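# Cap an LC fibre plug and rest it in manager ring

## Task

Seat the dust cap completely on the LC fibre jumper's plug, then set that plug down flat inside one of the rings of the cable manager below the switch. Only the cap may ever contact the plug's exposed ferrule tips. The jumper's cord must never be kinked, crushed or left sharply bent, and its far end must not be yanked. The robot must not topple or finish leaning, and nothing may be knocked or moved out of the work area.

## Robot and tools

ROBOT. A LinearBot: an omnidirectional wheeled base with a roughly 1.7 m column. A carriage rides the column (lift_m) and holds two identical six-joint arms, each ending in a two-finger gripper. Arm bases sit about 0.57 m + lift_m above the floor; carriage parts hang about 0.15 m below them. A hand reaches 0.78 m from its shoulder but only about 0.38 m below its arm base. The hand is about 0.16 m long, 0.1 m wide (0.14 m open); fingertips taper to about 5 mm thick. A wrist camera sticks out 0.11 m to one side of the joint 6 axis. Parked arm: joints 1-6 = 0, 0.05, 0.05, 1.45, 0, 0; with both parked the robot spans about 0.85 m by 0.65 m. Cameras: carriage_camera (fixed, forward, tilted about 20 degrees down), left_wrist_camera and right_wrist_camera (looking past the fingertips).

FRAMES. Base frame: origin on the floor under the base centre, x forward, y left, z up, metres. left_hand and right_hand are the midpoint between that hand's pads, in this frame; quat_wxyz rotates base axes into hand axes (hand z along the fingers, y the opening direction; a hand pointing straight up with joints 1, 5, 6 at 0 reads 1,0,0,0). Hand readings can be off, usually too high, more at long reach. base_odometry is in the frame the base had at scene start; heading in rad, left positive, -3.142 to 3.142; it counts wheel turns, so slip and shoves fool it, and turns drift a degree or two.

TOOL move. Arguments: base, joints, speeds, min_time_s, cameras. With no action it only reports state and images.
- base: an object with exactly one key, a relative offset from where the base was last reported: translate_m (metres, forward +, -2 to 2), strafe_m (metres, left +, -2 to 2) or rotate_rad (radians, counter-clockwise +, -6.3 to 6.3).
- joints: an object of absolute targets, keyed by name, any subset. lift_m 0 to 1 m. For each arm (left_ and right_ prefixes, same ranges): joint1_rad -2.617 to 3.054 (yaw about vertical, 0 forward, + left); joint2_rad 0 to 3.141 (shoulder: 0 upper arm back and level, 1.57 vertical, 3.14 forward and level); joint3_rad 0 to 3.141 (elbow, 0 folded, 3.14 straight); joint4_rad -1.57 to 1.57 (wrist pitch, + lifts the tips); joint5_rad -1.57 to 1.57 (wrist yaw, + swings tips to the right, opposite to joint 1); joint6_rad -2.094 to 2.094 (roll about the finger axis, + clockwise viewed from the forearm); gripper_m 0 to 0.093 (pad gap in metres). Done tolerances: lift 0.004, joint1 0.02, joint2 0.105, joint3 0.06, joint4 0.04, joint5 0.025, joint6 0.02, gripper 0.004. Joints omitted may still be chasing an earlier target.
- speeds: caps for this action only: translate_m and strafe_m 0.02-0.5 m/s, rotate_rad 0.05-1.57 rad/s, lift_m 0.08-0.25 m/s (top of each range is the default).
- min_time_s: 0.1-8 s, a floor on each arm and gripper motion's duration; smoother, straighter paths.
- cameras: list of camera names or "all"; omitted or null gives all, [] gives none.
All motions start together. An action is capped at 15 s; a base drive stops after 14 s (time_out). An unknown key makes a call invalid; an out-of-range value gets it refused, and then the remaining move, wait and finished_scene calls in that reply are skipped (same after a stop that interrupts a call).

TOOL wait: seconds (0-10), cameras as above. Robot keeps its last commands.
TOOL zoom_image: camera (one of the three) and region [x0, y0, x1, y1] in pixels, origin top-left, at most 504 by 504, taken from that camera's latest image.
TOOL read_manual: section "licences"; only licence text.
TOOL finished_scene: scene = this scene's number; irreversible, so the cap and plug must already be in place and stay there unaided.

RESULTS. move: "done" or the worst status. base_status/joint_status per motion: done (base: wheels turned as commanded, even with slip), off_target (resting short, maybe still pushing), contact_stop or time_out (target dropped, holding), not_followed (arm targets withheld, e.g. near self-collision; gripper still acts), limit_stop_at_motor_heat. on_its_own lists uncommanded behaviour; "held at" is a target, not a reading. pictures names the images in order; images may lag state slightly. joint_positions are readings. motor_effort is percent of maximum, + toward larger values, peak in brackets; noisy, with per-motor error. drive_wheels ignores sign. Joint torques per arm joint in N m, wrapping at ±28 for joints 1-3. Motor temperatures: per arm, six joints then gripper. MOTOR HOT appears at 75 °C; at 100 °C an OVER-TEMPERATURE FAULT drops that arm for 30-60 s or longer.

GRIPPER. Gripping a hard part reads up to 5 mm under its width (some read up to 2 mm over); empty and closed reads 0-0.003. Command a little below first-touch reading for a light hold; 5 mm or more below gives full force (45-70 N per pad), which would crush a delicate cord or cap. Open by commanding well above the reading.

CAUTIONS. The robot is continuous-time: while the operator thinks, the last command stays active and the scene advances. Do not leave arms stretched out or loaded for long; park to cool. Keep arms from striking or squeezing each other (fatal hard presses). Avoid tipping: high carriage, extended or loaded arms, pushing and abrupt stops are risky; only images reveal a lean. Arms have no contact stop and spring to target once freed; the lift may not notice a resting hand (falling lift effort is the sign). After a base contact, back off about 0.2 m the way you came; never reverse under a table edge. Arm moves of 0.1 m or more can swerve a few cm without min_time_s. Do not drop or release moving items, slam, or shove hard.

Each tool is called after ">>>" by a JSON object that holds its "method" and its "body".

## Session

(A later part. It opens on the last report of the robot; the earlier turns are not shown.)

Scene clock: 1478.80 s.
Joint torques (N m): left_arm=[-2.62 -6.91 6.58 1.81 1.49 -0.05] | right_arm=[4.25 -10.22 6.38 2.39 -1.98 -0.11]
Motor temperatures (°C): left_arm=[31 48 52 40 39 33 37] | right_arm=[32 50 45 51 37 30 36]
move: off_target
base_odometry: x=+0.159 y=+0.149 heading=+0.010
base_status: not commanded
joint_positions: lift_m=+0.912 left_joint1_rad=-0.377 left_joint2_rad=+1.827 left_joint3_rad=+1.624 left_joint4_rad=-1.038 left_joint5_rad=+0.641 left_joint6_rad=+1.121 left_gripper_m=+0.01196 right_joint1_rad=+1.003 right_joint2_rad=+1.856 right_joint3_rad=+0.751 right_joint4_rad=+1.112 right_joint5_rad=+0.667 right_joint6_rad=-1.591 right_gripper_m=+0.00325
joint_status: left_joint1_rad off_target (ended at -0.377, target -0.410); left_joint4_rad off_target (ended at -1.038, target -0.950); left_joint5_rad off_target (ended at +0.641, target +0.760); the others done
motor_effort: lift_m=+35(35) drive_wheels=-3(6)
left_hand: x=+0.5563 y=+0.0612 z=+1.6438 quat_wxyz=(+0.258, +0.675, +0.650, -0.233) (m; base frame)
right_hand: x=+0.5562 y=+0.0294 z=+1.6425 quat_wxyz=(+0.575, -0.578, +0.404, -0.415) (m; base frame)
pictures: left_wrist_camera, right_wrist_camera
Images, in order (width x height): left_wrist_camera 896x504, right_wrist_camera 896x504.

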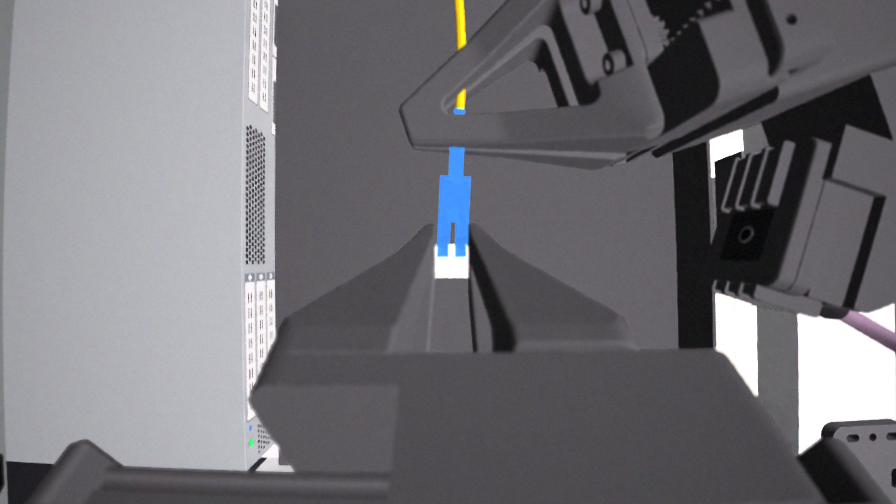

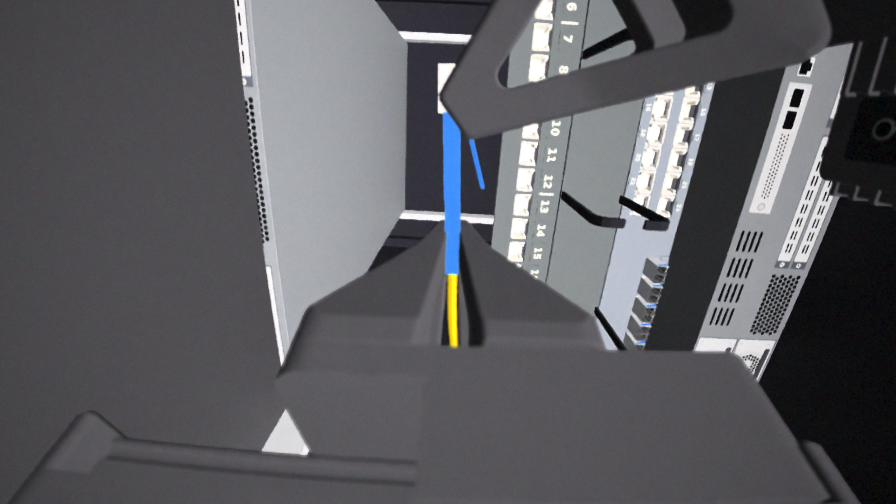

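>>> {"method": "move", "body": {"joints": {"left_joint2_rad":1.779}, "min_time_s": 1.0, "cameras": ["left_wrist_camera","right_wrist_camera"]}}

>>> {"method": "zoom_image", "body": {"camera": "left_wrist_camera", "region": [425, 215, 480, 285]}}

>>> {"method": "zoom_image", "body": {"camera": "right_wrist_camera", "region": [430, 50, 490, 140]}}

Scene clock: 1486.70 s.
Joint torques (N m): left_arm=[-2.62 -11.11 6.58 1.85 1.53 -0.05] | right_arm=[4.22 -10.21 6.38 2.4 -1.92 -0.11]
Motor temperatures (°C): left_arm=[31 48 52 40 38 33 37] | right_arm=[32 50 45 51 38 30 37]
move: done
base_odometry: x=+0.159 y=+0.149 heading=+0.010
base_status: not commanded
joint_positions: lift_m=+0.912 left_joint1_rad=-0.377 left_joint2_rad=+1.814 left_joint3_rad=+1.624 left_joint4_rad=-1.039 left_joint5_rad=+0.637 left_joint6_rad=+1.121 left_gripper_m=+0.01196 right_joint1_rad=+1.003 right_joint2_rad=+1.856 right_joint3_rad=+0.751 right_joint4_rad=+1.111 right_joint5_rad=+0.661 right_joint6_rad=-1.592 right_gripper_m=+0.00325
joint_status: all done
motor_effort: lift_m=+35(35) drive_wheels=-2(4)
left_hand: x=+0.5556 y=+0.0621 z=+1.6483 quat_wxyz=(+0.262, +0.676, +0.649, -0.229) (m; base frame)
right_hand: x=+0.5559 y=+0.0303 z=+1.6423 quat_wxyz=(+0.576, -0.580, +0.402, -0.414) (m; base frame)
pictures: left_wrist_camera, right_wrist_camera
Images, in order (width x height): left_wrist_camera 896x504, right_wrist_camera 896x504.

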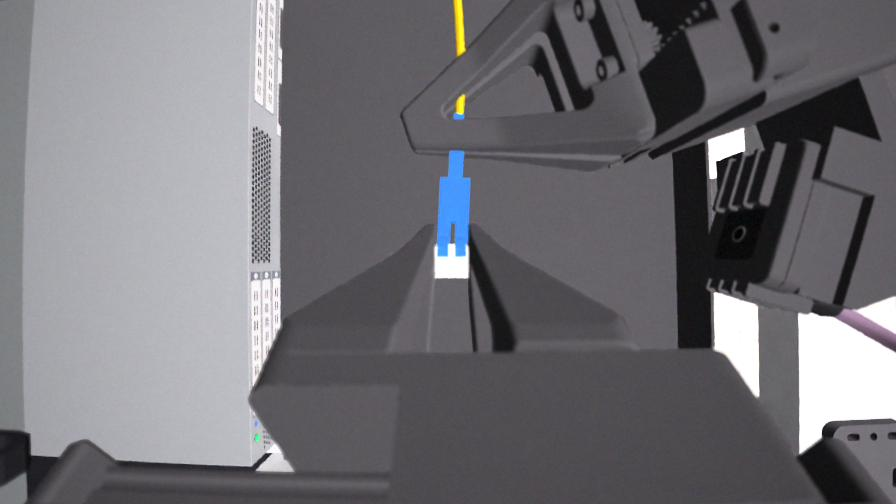

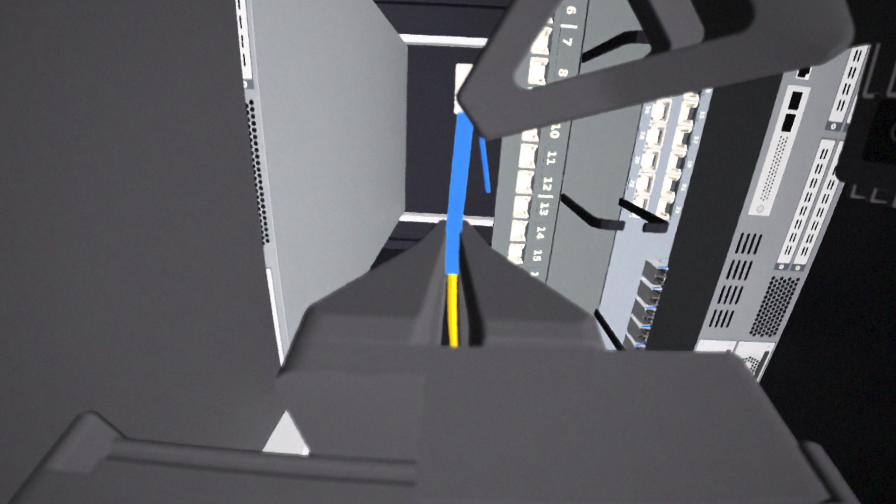

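Scaled by 7.200 from the camera's 896x504 image, which has a finer 1280x720 frame.

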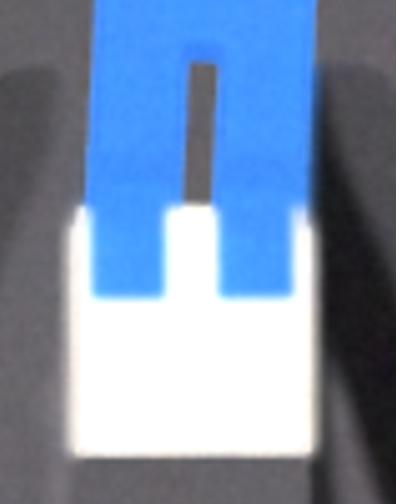

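Scaled by 5.600 from the camera's 896x504 image, which has a finer 1280x720 frame.

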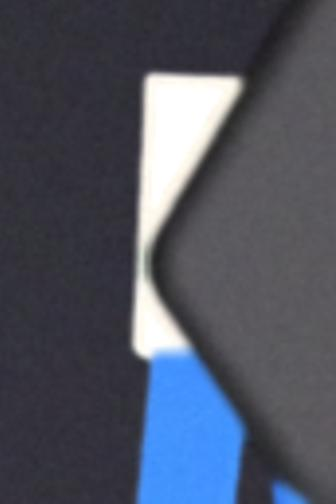

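>>> {"method": "move", "body": {"joints": {"left_joint1_rad":-0.383,"left_joint4_rad":-1.025,"left_joint5_rad":0.66,"right_joint1_rad":1.008,"right_joint5_rad":0.63}, "min_time_s": 1.0, "cameras": ["left_wrist_camera","right_wrist_camera"]}}

>>> {"method": "zoom_image", "body": {"camera": "left_wrist_camera", "region": [425, 215, 480, 285]}}

>>> {"method": "zoom_image", "body": {"camera": "right_wrist_camera", "region": [430, 50, 490, 140]}}

Scene clock: 1520.10 s.
Joint torques (N m): left_arm=[-0.46 -11.12 6.61 1.11 0.68 -0.05] | right_arm=[0.51 -10.24 6.39 2.39 -0.4 -0.11]
Motor temperatures (°C): left_arm=[31 55 52 41 38 33 37] | right_arm=[33 50 45 52 38 30 37]
move: off_target
base_odometry: x=+0.159 y=+0.149 heading=+0.010
base_status: not commanded
joint_positions: lift_m=+0.912 left_joint1_rad=-0.376 left_joint2_rad=+1.814 left_joint3_rad=+1.624 left_joint4_rad=-1.048 left_joint5_rad=+0.629 left_joint6_rad=+1.121 left_gripper_m=+0.01196 right_joint1_rad=+1.003 right_joint2_rad=+1.856 right_joint3_rad=+0.751 right_joint4_rad=+1.111 right_joint5_rad=+0.669 right_joint6_rad=-1.592 right_gripper_m=+0.00325
joint_status: left_joint5_rad off_target (ended at +0.629, target +0.660); right_joint5_rad off_target (ended at +0.669, target +0.630); the others done
motor_effort: lift_m=+35(35) drive_wheels=-3(5)
left_hand: x=+0.5549 y=+0.0640 z=+1.6469 quat_wxyz=(+0.258, +0.676, +0.652, -0.227) (m; base frame)
right_hand: x=+0.5563 y=+0.0291 z=+1.6423 quat_wxyz=(+0.574, -0.578, +0.404, -0.416) (m; base frame)
pictures: left_wrist_camera, right_wrist_camera
Images, in order (width x height): left_wrist_camera 896x504, right_wrist_camera 896x504.

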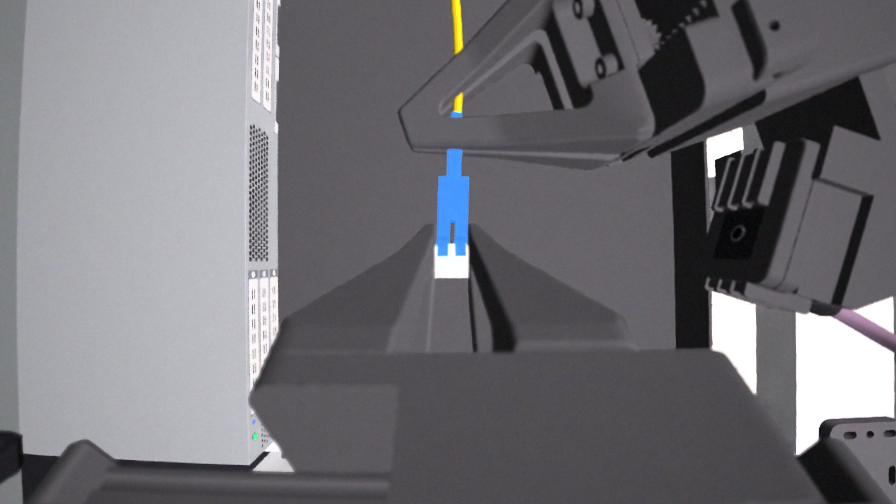

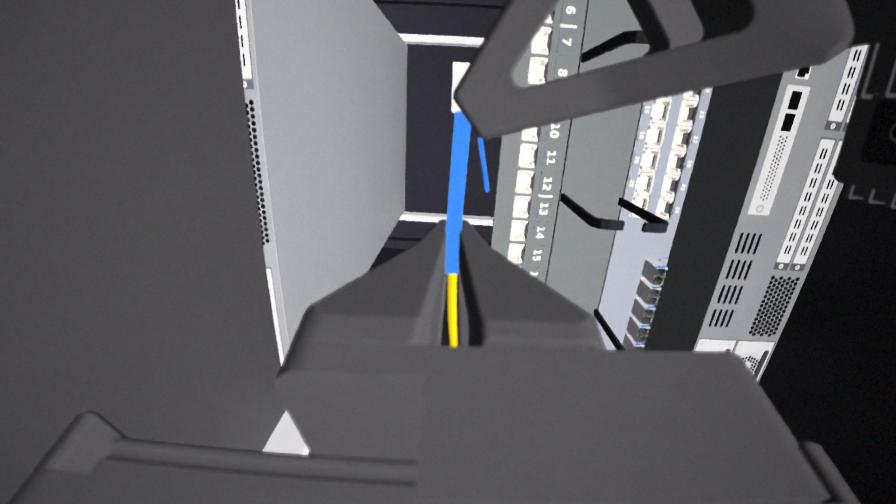

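Scaled by 7.200 from the camera's 896x504 image, which has a finer 1280x720 frame.

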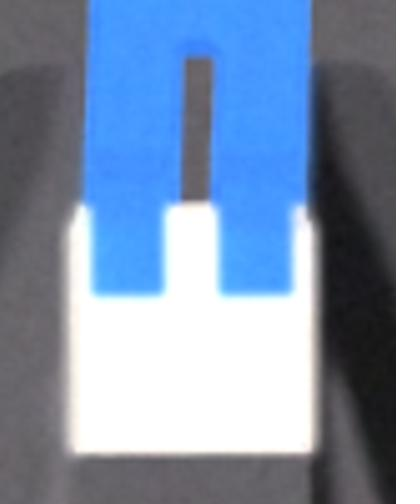

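Scaled by 5.600 from the camera's 896x504 image, which has a finer 1280x720 frame.

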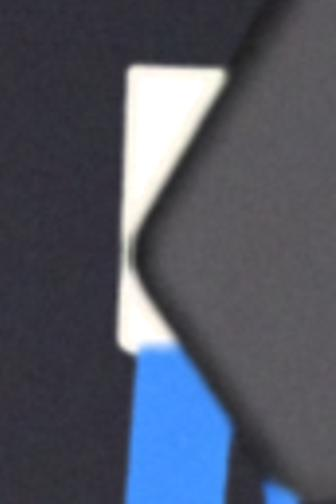

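>>> {"method": "move", "body": {"joints": {"left_gripper_m":0.03}, "min_time_s": 1.0, "cameras": ["left_wrist_camera","right_wrist_camera"]}}

>>> {"method": "zoom_image", "body": {"camera": "left_wrist_camera", "region": [390, 170, 510, 290]}}

Scene clock: 1525.67 s.
Joint torques (N m): left_arm=[-0.47 -11.12 6.6 1.02 0.53 -0.05] | right_arm=[0.54 -10.22 6.42 2.41 -0.1 -0.11]
Motor temperatures (°C): left_arm=[31 55 52 40 37 33 37] | right_arm=[32 50 45 52 37 30 37]
move: done
base_odometry: x=+0.159 y=+0.149 heading=+0.010
base_status: not commanded
joint_positions: lift_m=+0.912 left_joint1_rad=-0.376 left_joint2_rad=+1.814 left_joint3_rad=+1.624 left_joint4_rad=-1.038 left_joint5_rad=+0.647 left_joint6_rad=+1.121 left_gripper_m=+0.02989 right_joint1_rad=+1.003 right_joint2_rad=+1.856 right_joint3_rad=+0.751 right_joint4_rad=+1.111 right_joint5_rad=+0.640 right_joint6_rad=-1.592 right_gripper_m=+0.00325
joint_status: all done
on_its_own: right_joint5_rad moved -0.029 to your old target +0.630
motor_effort: lift_m=+35(35) drive_wheels=-3(6)
left_hand: x=+0.5552 y=+0.0612 z=+1.6493 quat_wxyz=(+0.264, +0.676, +0.648, -0.233) (m; base frame)
right_hand: x=+0.5546 y=+0.0337 z=+1.6423 quat_wxyz=(+0.580, -0.584, +0.396, -0.408) (m; base frame)
pictures: left_wrist_camera, right_wrist_camera
Images, in order (width x height): left_wrist_camera 896x504, right_wrist_camera 896x504.

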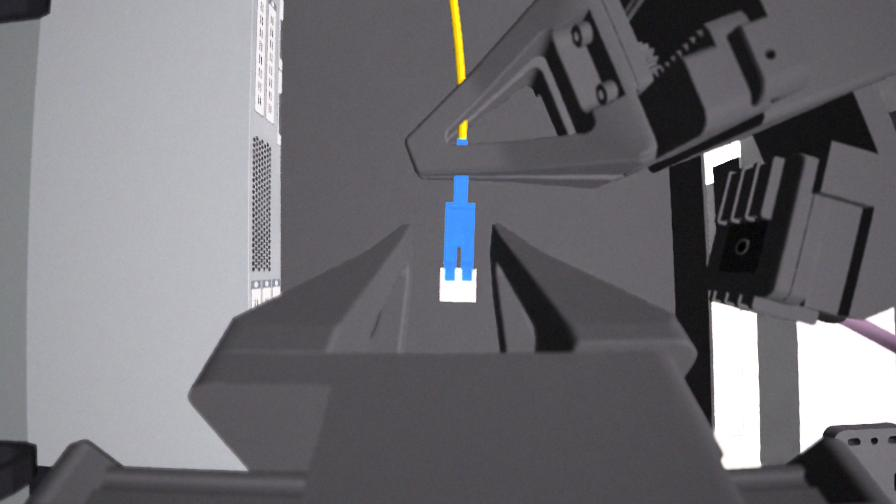

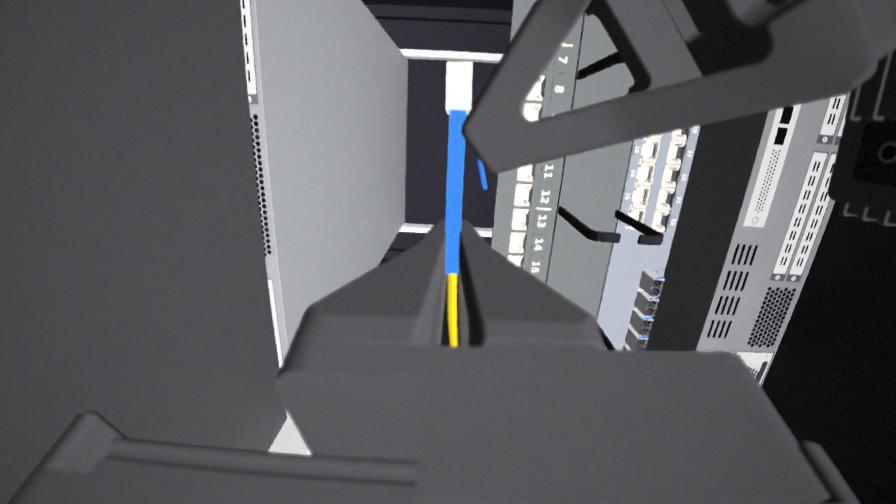

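Scaled by 4.200 from the camera's 896x504 image, which has a finer 1280x720 frame.

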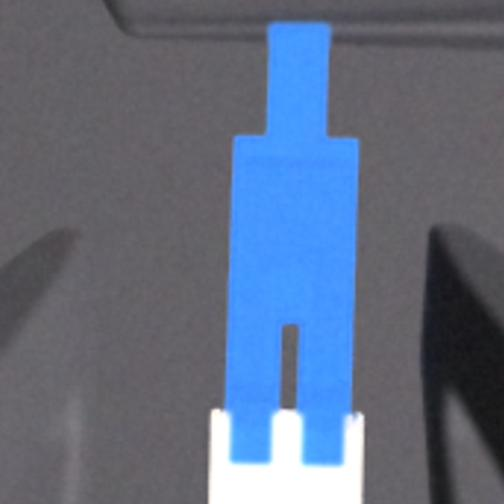

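>>> {"method": "move", "body": {"joints": {"left_joint1_rad":-0.257,"left_joint2_rad":1.80,"left_joint3_rad":1.665,"left_joint4_rad":-1.214,"left_joint5_rad":0.642,"left_joint6_rad":1.25,"left_gripper_m":0.04}, "min_time_s": 1.2, "cameras": ["left_wrist_camera"]}}

>>> {"method": "move", "body": {"joints": {"left_joint1_rad":-0.172,"left_joint2_rad":1.79,"left_joint3_rad":1.657,"left_joint4_rad":-1.277,"left_joint5_rad":0.66,"left_joint6_rad":1.355}, "min_time_s": 1.0, "cameras": ["left_wrist_camera","right_wrist_camera"]}}

>>> {"method": "zoom_image", "body": {"camera": "right_wrist_camera", "region": [400, 30, 530, 290]}}

>>> {"method": "zoom_image", "body": {"camera": "left_wrist_camera", "region": [400, 60, 520, 200]}}

Scene clock: 1538.37 s.
Joint torques (N m): left_arm=[0.64 -9.18 10.78 0.43 0.38 0.13] | right_arm=[0.51 -10.24 6.41 2.41 -0.1 -0.11]
Motor temperatures (°C): left_arm=[30 57 52 39 36 33 36] | right_arm=[32 50 45 53 36 30 37]
move: done
base_odometry: x=+0.159 y=+0.149 heading=+0.010
base_status: not commanded
joint_positions: lift_m=+0.912 left_joint1_rad=-0.264 left_joint2_rad=+1.814 left_joint3_rad=+1.624 left_joint4_rad=-1.203 left_joint5_rad=+0.647 left_joint6_rad=+1.238 left_gripper_m=+0.03987 right_joint1_rad=+1.003 right_joint2_rad=+1.856 right_joint3_rad=+0.751 right_joint4_rad=+1.111 right_joint5_rad=+0.640 right_joint6_rad=-1.592 right_gripper_m=+0.00325
joint_status: all done
motor_effort: lift_m=+35(35) drive_wheels=-3(7)
left_hand: x=+0.5482 y=+0.1096 z=+1.6405 quat_wxyz=(+0.223, +0.665, +0.671, -0.241) (m; base frame)
right_hand: x=+0.5546 y=+0.0338 z=+1.6423 quat_wxyz=(+0.580, -0.584, +0.396, -0.408) (m; base frame)
pictures: left_wrist_camera
Images, in order (width x height): left_wrist_camera 896x504.

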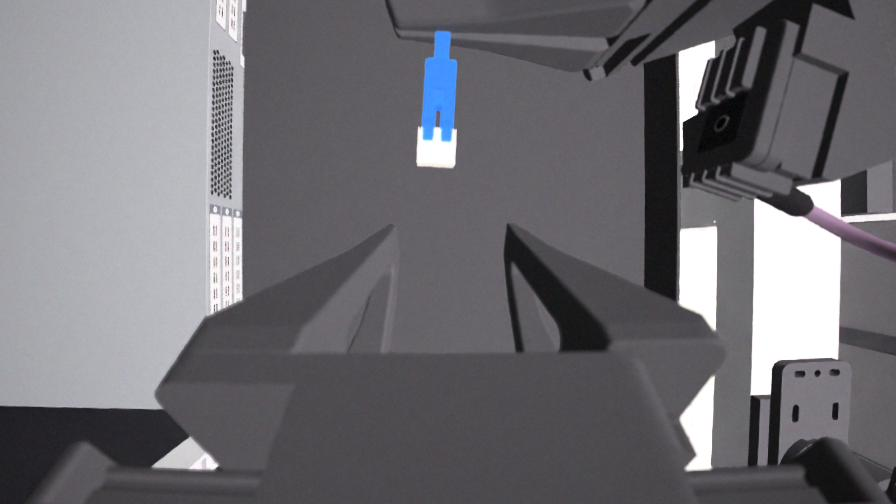

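Scene clock: 1539.67 s.
Joint torques (N m): left_arm=[0.59 -9.92 9.94 0.3 0.54 0.14] | right_arm=[0.53 -10.22 6.42 2.41 -0.1 -0.11]
Motor temperatures (°C): left_arm=[30 56 52 39 36 33 36] | right_arm=[32 50 45 53 36 30 37]
move: done
base_odometry: x=+0.159 y=+0.149 heading=+0.010
base_status: not commanded
joint_positions: lift_m=+0.912 left_joint1_rad=-0.179 left_joint2_rad=+1.814 left_joint3_rad=+1.624 left_joint4_rad=-1.266 left_joint5_rad=+0.647 left_joint6_rad=+1.343 left_gripper_m=+0.03987 right_joint1_rad=+1.003 right_joint2_rad=+1.856 right_joint3_rad=+0.751 right_joint4_rad=+1.111 right_joint5_rad=+0.640 right_joint6_rad=-1.592 right_gripper_m=+0.00325
joint_status: all done
motor_effort: lift_m=+35(35) drive_wheels=-1(8)
left_hand: x=+0.5508 y=+0.1410 z=+1.6385 quat_wxyz=(+0.220, +0.666, +0.673, -0.236) (m; base frame)
right_hand: x=+0.5546 y=+0.0338 z=+1.6423 quat_wxyz=(+0.580, -0.584, +0.396, -0.408) (m; base frame)
pictures: left_wrist_camera, right_wrist_camera
Images, in order (width x height): left_wrist_camera 896x504, right_wrist_camera 896x504.

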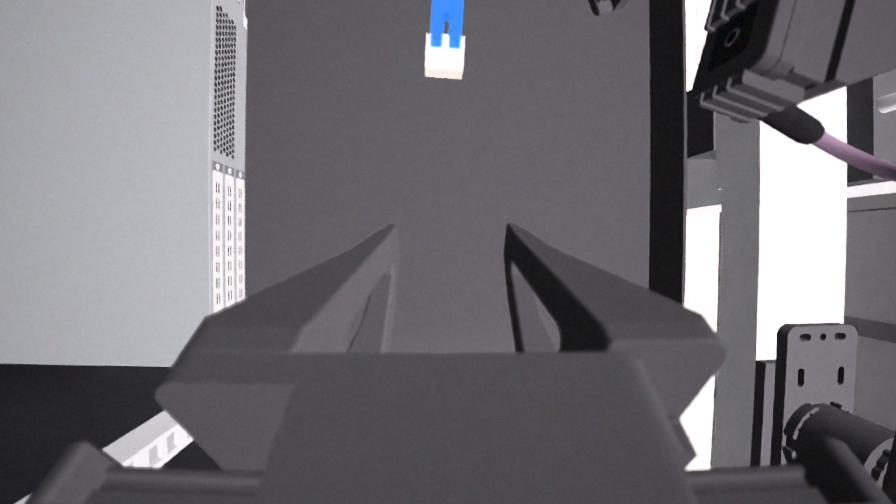

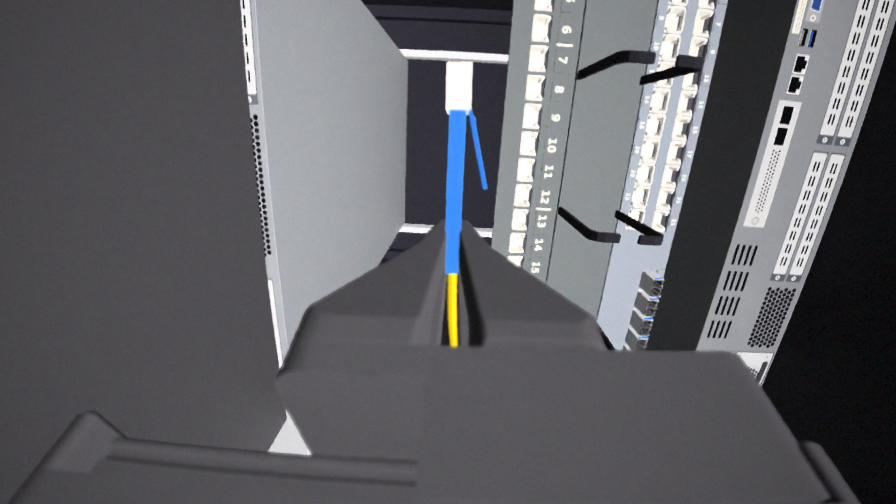

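Scaled by 1.938 from the camera's 896x504 image, which has a finer 1280x720 frame.

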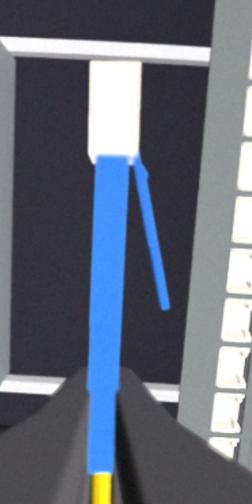

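Scaled by 3.600 from the camera's 896x504 image, which has a finer 1280x720 frame.

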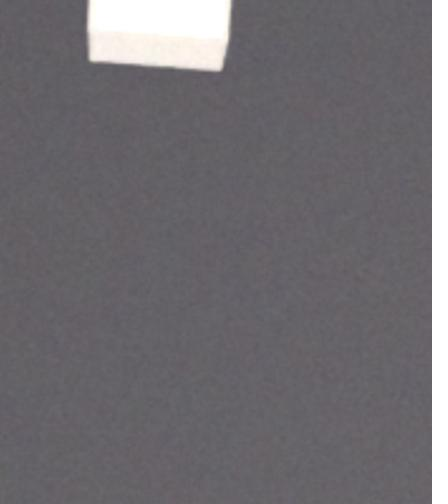

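>>> {"method": "move", "body": {"joints": {"left_joint1_rad":-0.271,"left_joint4_rad":-1.200,"left_joint5_rad":0.642,"left_joint6_rad":1.228}, "min_time_s": 1.0, "cameras": ["left_wrist_camera","right_wrist_camera"]}}

>>> {"method": "zoom_image", "body": {"camera": "left_wrist_camera", "region": [405, 80, 465, 180]}}

>>> {"method": "zoom_image", "body": {"camera": "right_wrist_camera", "region": [435, 50, 495, 130]}}

Scene clock: 1572.33 s.
Joint torques (N m): left_arm=[-0.5 -9.96 10.06 0.67 0.38 -0.09] | right_arm=[0.53 -10.22 6.41 2.41 -0.1 -0.11]
Motor temperatures (°C): left_arm=[30 56 56 36 34 33 35] | right_arm=[32 50 45 53 34 30 37]
move: done
base_odometry: x=+0.159 y=+0.149 heading=+0.010
base_status: not commanded
joint_positions: lift_m=+0.912 left_joint1_rad=-0.265 left_joint2_rad=+1.814 left_joint3_rad=+1.624 left_joint4_rad=-1.214 left_joint5_rad=+0.647 left_joint6_rad=+1.240 left_gripper_m=+0.03987 right_joint1_rad=+1.003 right_joint2_rad=+1.856 right_joint3_rad=+0.751 right_joint4_rad=+1.111 right_joint5_rad=+0.640 right_joint6_rad=-1.592 right_gripper_m=+0.00325
joint_status: all done
motor_effort: lift_m=+35(35) drive_wheels=+0(6)
left_hand: x=+0.5459 y=+0.1100 z=+1.6401 quat_wxyz=(+0.218, +0.665, +0.672, -0.243) (m; base frame)
right_hand: x=+0.5546 y=+0.0338 z=+1.6423 quat_wxyz=(+0.580, -0.584, +0.396, -0.408) (m; base frame)
pictures: left_wrist_camera, right_wrist_camera
Images, in order (width x height): left_wrist_camera 896x504, right_wrist_camera 896x504.

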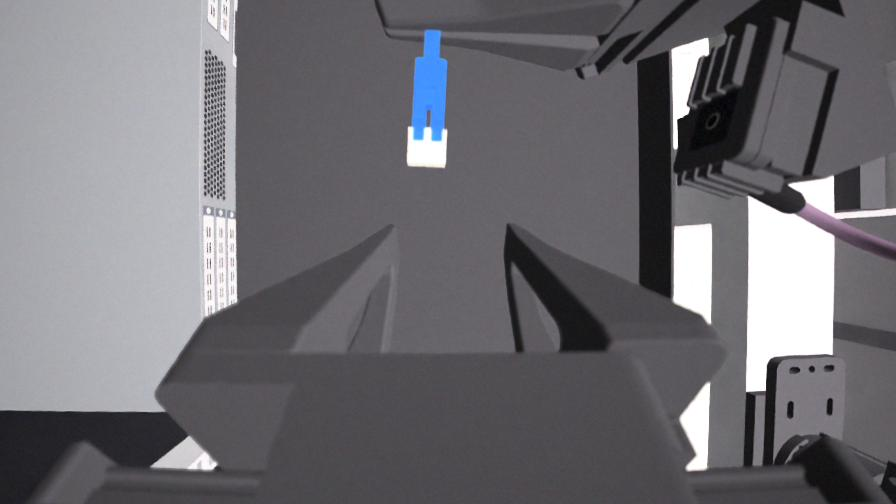

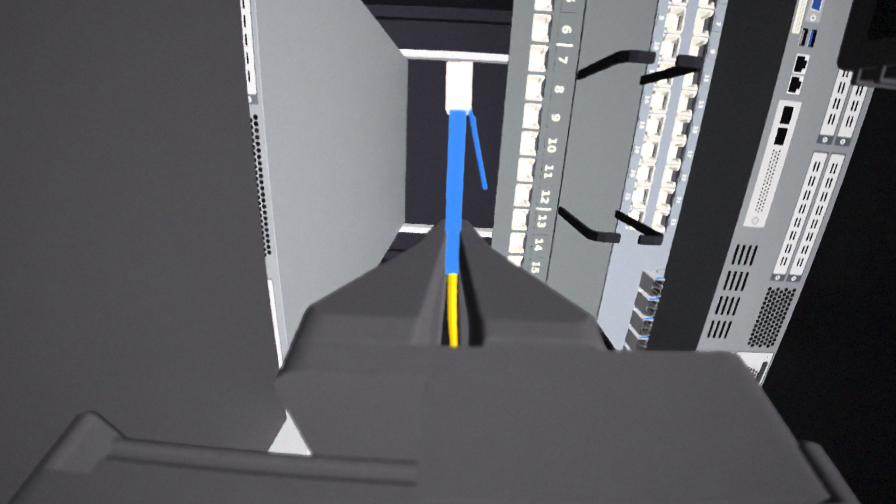

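Scaled by 5.040 from the camera's 896x504 image, which has a finer 1280x720 frame.

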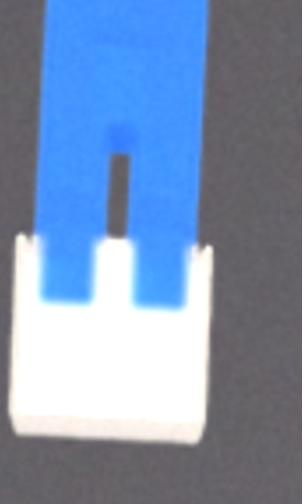

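Scaled by 6.300 from the camera's 896x504 image, which has a finer 1280x720 frame.

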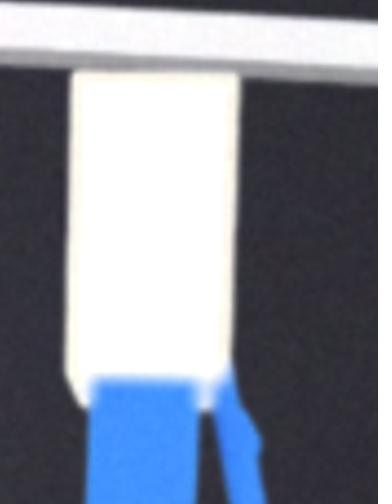

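>>> {"method": "move", "body": {"joints": {"left_joint1_rad":-0.368,"left_joint2_rad":1.912,"left_joint3_rad":1.788,"left_joint4_rad":-1.236,"left_joint5_rad":0.624,"left_joint6_rad":1.209}, "min_time_s": 2.0, "cameras": ["left_wrist_camera","right_wrist_camera"]}}

>>> {"method": "zoom_image", "body": {"camera": "left_wrist_camera", "region": [390, 170, 510, 290]}}

>>> {"method": "zoom_image", "body": {"camera": "right_wrist_camera", "region": [435, 50, 495, 130]}}

Scene clock: 1601.67 s.
Joint torques (N m): left_arm=[-0.59 -7.42 10.33 0.49 0.3 -0.1] | right_arm=[0.54 -10.24 6.41 2.41 -0.1 -0.11]
Motor temperatures (°C): left_arm=[30 56 58 36 33 33 35] | right_arm=[32 50 45 53 34 30 37]
move: done
base_odometry: x=+0.159 y=+0.149 heading=+0.010
base_status: not commanded
joint_positions: lift_m=+0.912 left_joint1_rad=-0.360 left_joint2_rad=+1.896 left_joint3_rad=+1.752 left_joint4_rad=-1.225 left_joint5_rad=+0.637 left_joint6_rad=+1.221 left_gripper_m=+0.03987 right_joint1_rad=+1.003 right_joint2_rad=+1.856 right_joint3_rad=+0.751 right_joint4_rad=+1.111 right_joint5_rad=+0.639 right_joint6_rad=-1.592 right_gripper_m=+0.00325
joint_status: all done
motor_effort: lift_m=+35(35) drive_wheels=-4(6)
left_hand: x=+0.5517 y=+0.0711 z=+1.6459 quat_wxyz=(+0.217, +0.694, +0.643, -0.243) (m; base frame)
right_hand: x=+0.5545 y=+0.0339 z=+1.6423 quat_wxyz=(+0.580, -0.584, +0.395, -0.407) (m; base frame)
pictures: left_wrist_camera, right_wrist_camera
Images, in order (width x height): left_wrist_camera 896x504, right_wrist_camera 896x504.

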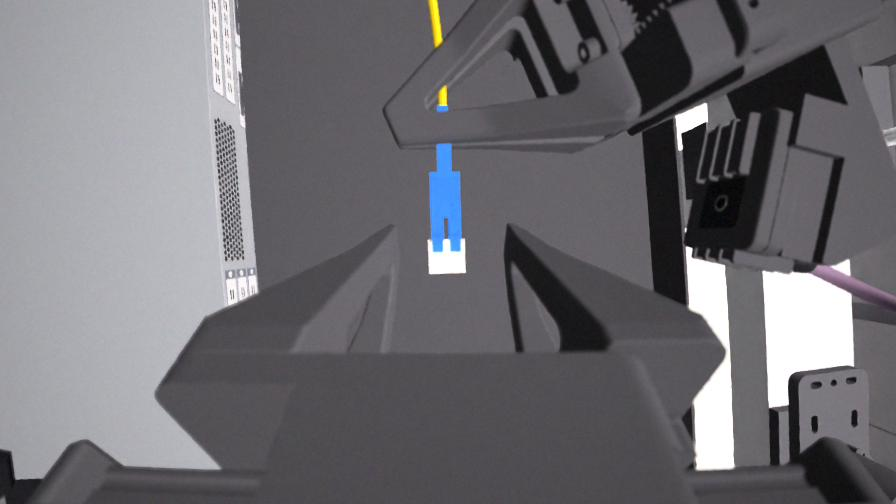

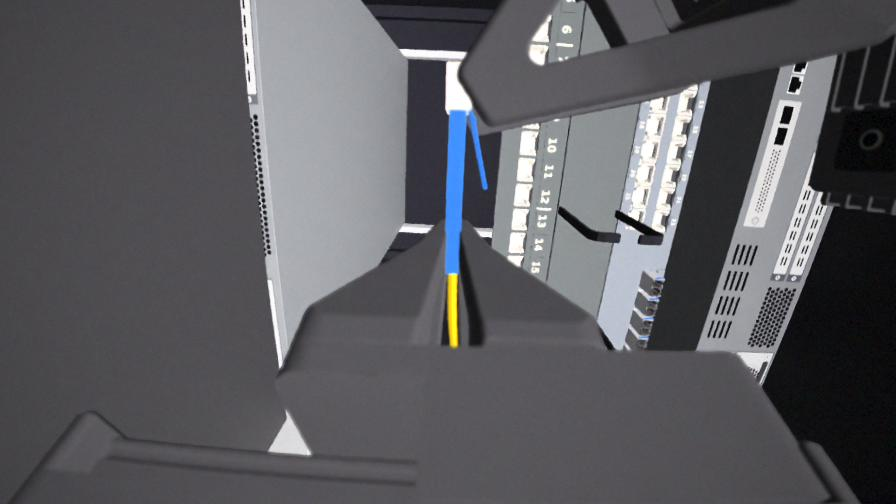

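Scaled by 4.200 from the camera's 896x504 image, which has a finer 1280x720 frame.

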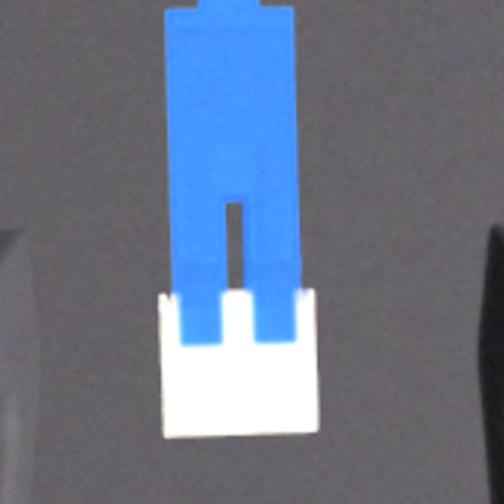

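Scaled by 6.300 from the camera's 896x504 image, which has a finer 1280x720 frame.

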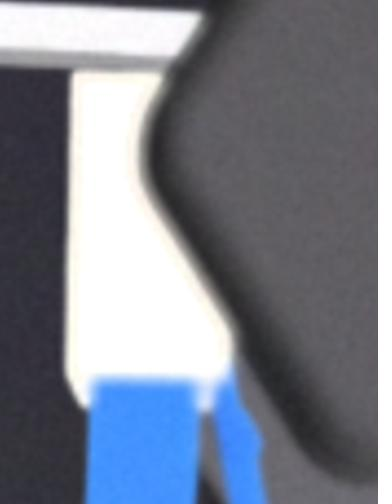

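>>> {"method": "move", "body": {"joints": {"left_joint4_rad":-1.208}, "min_time_s": 1, "cameras": ["left_wrist_camera","right_wrist_camera"]}}

>>> {"method": "zoom_image", "body": {"camera": "left_wrist_camera", "region": [390, 170, 510, 290]}}

Scene clock: 1638.40 s.
Joint torques (N m): left_arm=[-0.59 -7.45 10.33 0.74 0.31 -0.09] | right_arm=[0.53 -10.24 6.41 2.41 -0.09 -0.11]
Motor temperatures (°C): left_arm=[30 50 61 35 32 33 34] | right_arm=[32 50 45 53 33 30 37]
move: done
base_odometry: x=+0.159 y=+0.149 heading=+0.010
base_status: not commanded
joint_positions: lift_m=+0.912 left_joint1_rad=-0.360 left_joint2_rad=+1.896 left_joint3_rad=+1.752 left_joint4_rad=-1.221 left_joint5_rad=+0.636 left_joint6_rad=+1.220 left_gripper_m=+0.03987 right_joint1_rad=+1.003 right_joint2_rad=+1.856 right_joint3_rad=+0.751 right_joint4_rad=+1.111 right_joint5_rad=+0.639 right_joint6_rad=-1.592 right_gripper_m=+0.00325
joint_status: all done
motor_effort: lift_m=+35(35) drive_wheels=+0(5)
left_hand: x=+0.5526 y=+0.0709 z=+1.6461 quat_wxyz=(+0.218, +0.694, +0.642, -0.242) (m; base frame)
right_hand: x=+0.5545 y=+0.0339 z=+1.6423 quat_wxyz=(+0.580, -0.584, +0.395, -0.407) (m; base frame)
pictures: left_wrist_camera, right_wrist_camera
Images, in order (width x height): left_wrist_camera 896x504, right_wrist_camera 896x504.

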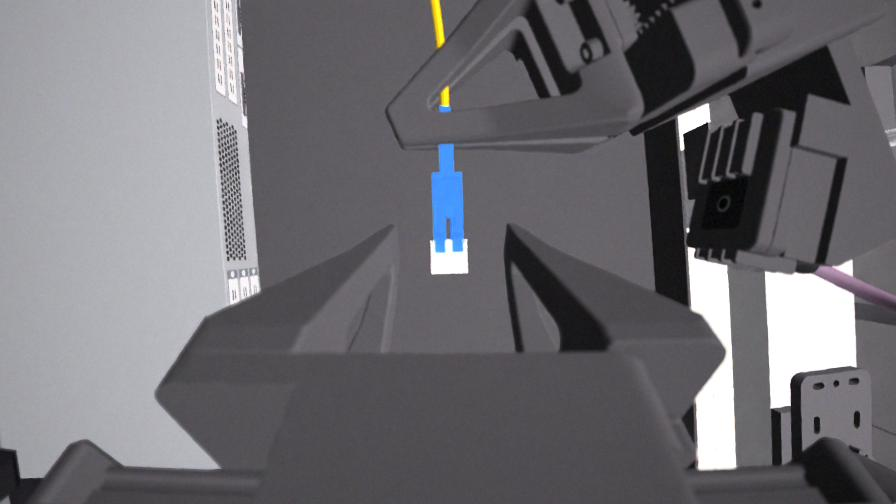

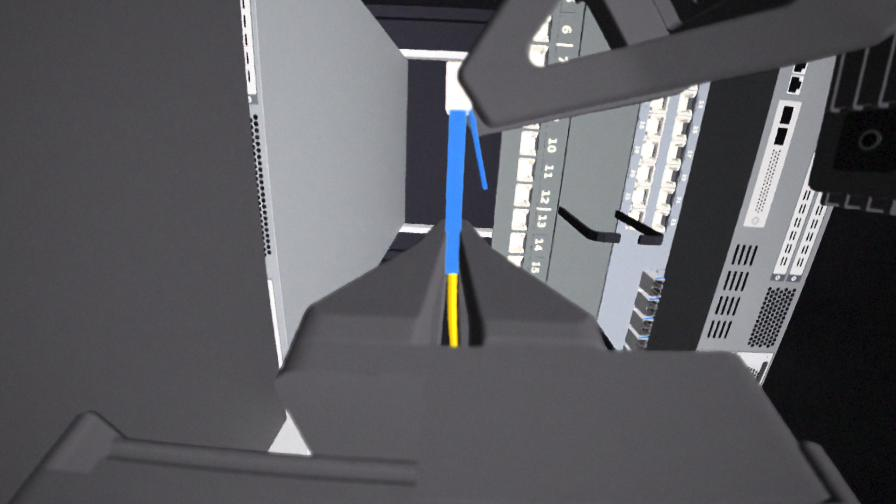

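Scaled by 4.200 from the camera's 896x504 image, which has a finer 1280x720 frame.

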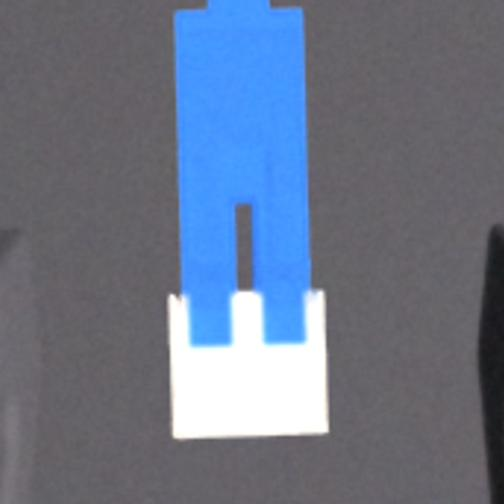

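>>> {"method": "zoom_image", "body": {"camera": "right_wrist_camera", "region": [420, 40, 520, 200]}}

>>> {"method": "zoom_image", "body": {"camera": "left_wrist_camera", "region": [425, 220, 475, 280]}}

Scaled by 3.150 from the camera's 896x504 image, which has a finer 1280x720 frame.

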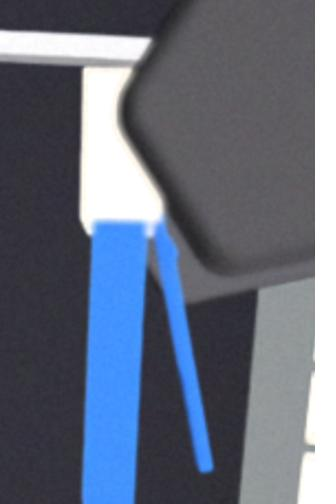

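Scaled by 8.400 from the camera's 896x504 image, which has a finer 1280x720 frame.

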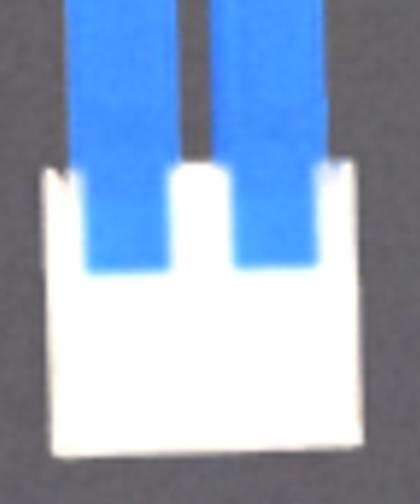

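>>> {"method": "move", "body": {"joints": {"left_gripper_m":0.006}, "min_time_s": 1.5, "cameras": ["left_wrist_camera"]}}

>>> {"method": "zoom_image", "body": {"camera": "left_wrist_camera", "region": [390, 170, 510, 290]}}

>>> {"method": "move", "body": {"joints": {"left_joint1_rad":-0.400,"left_joint5_rad":0.76,"right_joint1_rad":1.030,"right_joint5_rad":0.53}, "min_time_s": 2, "cameras": ["left_wrist_camera","right_wrist_camera"]}}

>>> {"method": "zoom_image", "body": {"camera": "left_wrist_camera", "region": [390, 170, 510, 290]}}

>>> {"method": "zoom_image", "body": {"camera": "right_wrist_camera", "region": [420, 40, 520, 200]}}

Scene clock: 1670.27 s.
Joint torques (N m): left_arm=[-0.58 -7.46 10.33 0.74 0.31 -0.09] | right_arm=[0.54 -10.24 6.41 2.42 -0.1 -0.11]
Motor temperatures (°C): left_arm=[30 49 62 35 32 33 34] | right_arm=[32 50 45 53 33 30 37]
move: off_target
base_odometry: x=+0.159 y=+0.149 heading=+0.010
base_status: not commanded
joint_positions: lift_m=+0.912 left_joint1_rad=-0.360 left_joint2_rad=+1.896 left_joint3_rad=+1.752 left_joint4_rad=-1.219 left_joint5_rad=+0.636 left_joint6_rad=+1.220 left_gripper_m=+0.01125 right_joint1_rad=+1.003 right_joint2_rad=+1.856 right_joint3_rad=+0.751 right_joint4_rad=+1.111 right_joint5_rad=+0.639 right_joint6_rad=-1.592 right_gripper_m=+0.00325
joint_status: left_gripper_m off_target (ended at +0.01128, target +0.00600)
motor_effort: lift_m=+35(35) drive_wheels=-1(6)
left_hand: x=+0.5531 y=+0.0708 z=+1.6461 quat_wxyz=(+0.219, +0.694, +0.642, -0.241) (m; base frame)
right_hand: x=+0.5545 y=+0.0339 z=+1.6423 quat_wxyz=(+0.580, -0.584, +0.395, -0.407) (m; base frame)
pictures: left_wrist_camera
Images, in order (width x height): left_wrist_camera 896x504.

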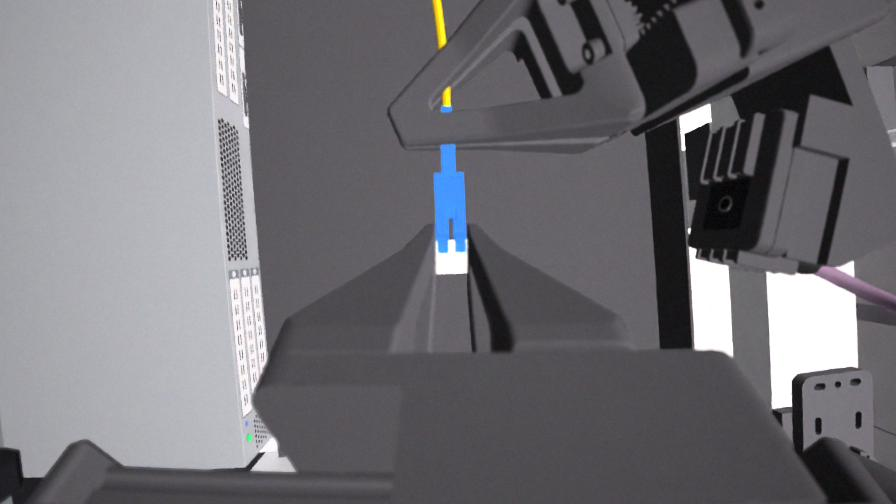

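Scaled by 4.200 from the camera's 896x504 image, which has a finer 1280x720 frame.

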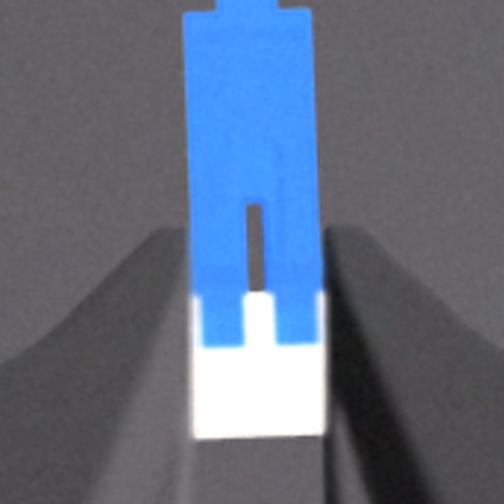

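Scene clock: 1672.57 s.
Joint torques (N m): left_arm=[-3.08 -7.43 10.29 0.78 1.45 -0.06] | right_arm=[2.71 -10.25 6.41 2.41 -1.09 -0.11]
Motor temperatures (°C): left_arm=[30 49 62 35 32 33 34] | right_arm=[32 50 45 53 33 30 37]
move: off_target
base_odometry: x=+0.159 y=+0.149 heading=+0.010
base_status: not commanded
joint_positions: lift_m=+0.912 left_joint1_rad=-0.361 left_joint2_rad=+1.896 left_joint3_rad=+1.752 left_joint4_rad=-1.225 left_joint5_rad=+0.648 left_joint6_rad=+1.217 left_gripper_m=+0.01125 right_joint1_rad=+1.003 right_joint2_rad=+1.856 right_joint3_rad=+0.751 right_joint4_rad=+1.111 right_joint5_rad=+0.633 right_joint6_rad=-1.592 right_gripper_m=+0.00325
joint_status: left_joint1_rad off_target (ended at -0.361, target -0.400); left_joint5_rad off_target (ended at +0.648, target +0.760); right_joint1_rad off_target (ended at +1.003, target +1.030); right_joint5_rad off_target (ended at +0.633, target +0.530)
motor_effort: lift_m=+35(35) drive_wheels=-1(8)
left_hand: x=+0.5507 y=+0.0694 z=+1.6471 quat_wxyz=(+0.218, +0.692, +0.642, -0.249) (m; base frame)
right_hand: x=+0.5541 y=+0.0349 z=+1.6423 quat_wxyz=(+0.581, -0.585, +0.394, -0.406) (m; base frame)
pictures: left_wrist_camera, right_wrist_camera
Images, in order (width x height): left_wrist_camera 896x504, right_wrist_camera 896x504.

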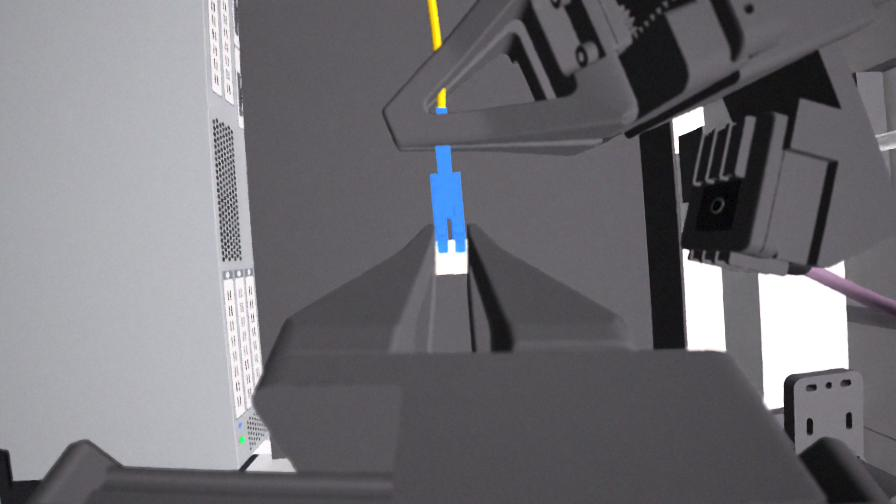

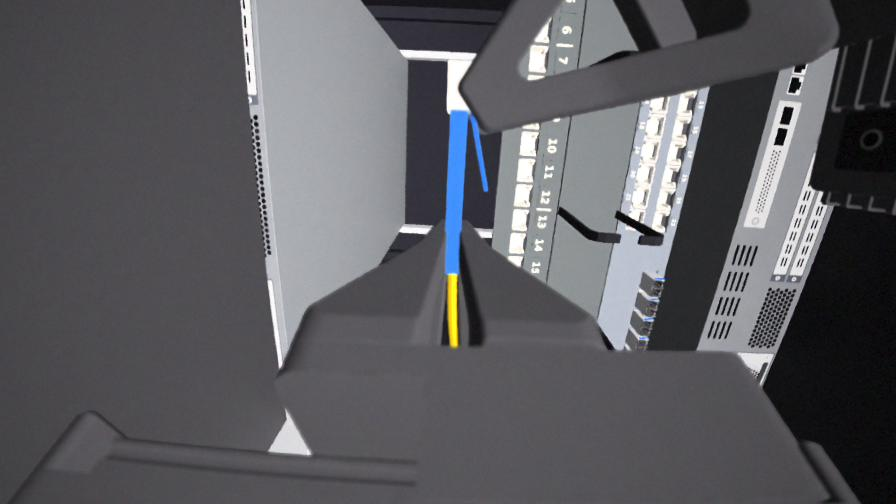

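Scaled by 4.200 from the camera's 896x504 image, which has a finer 1280x720 frame.

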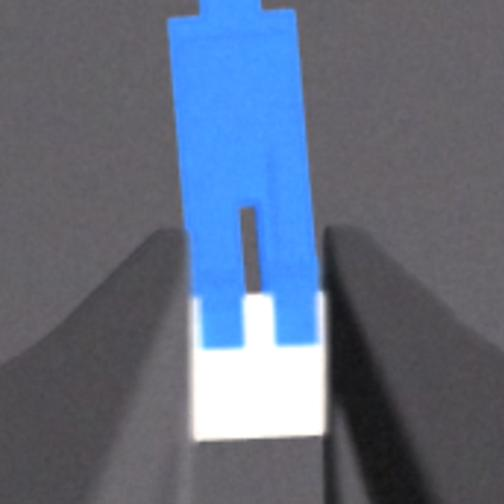

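Scaled by 3.150 from the camera's 896x504 image, which has a finer 1280x720 frame.

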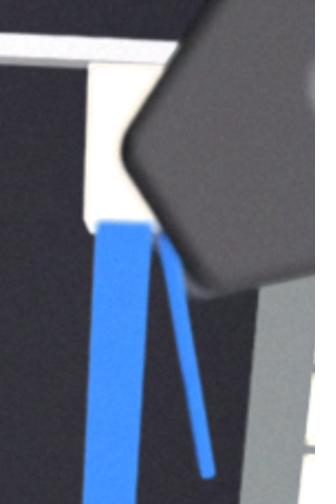

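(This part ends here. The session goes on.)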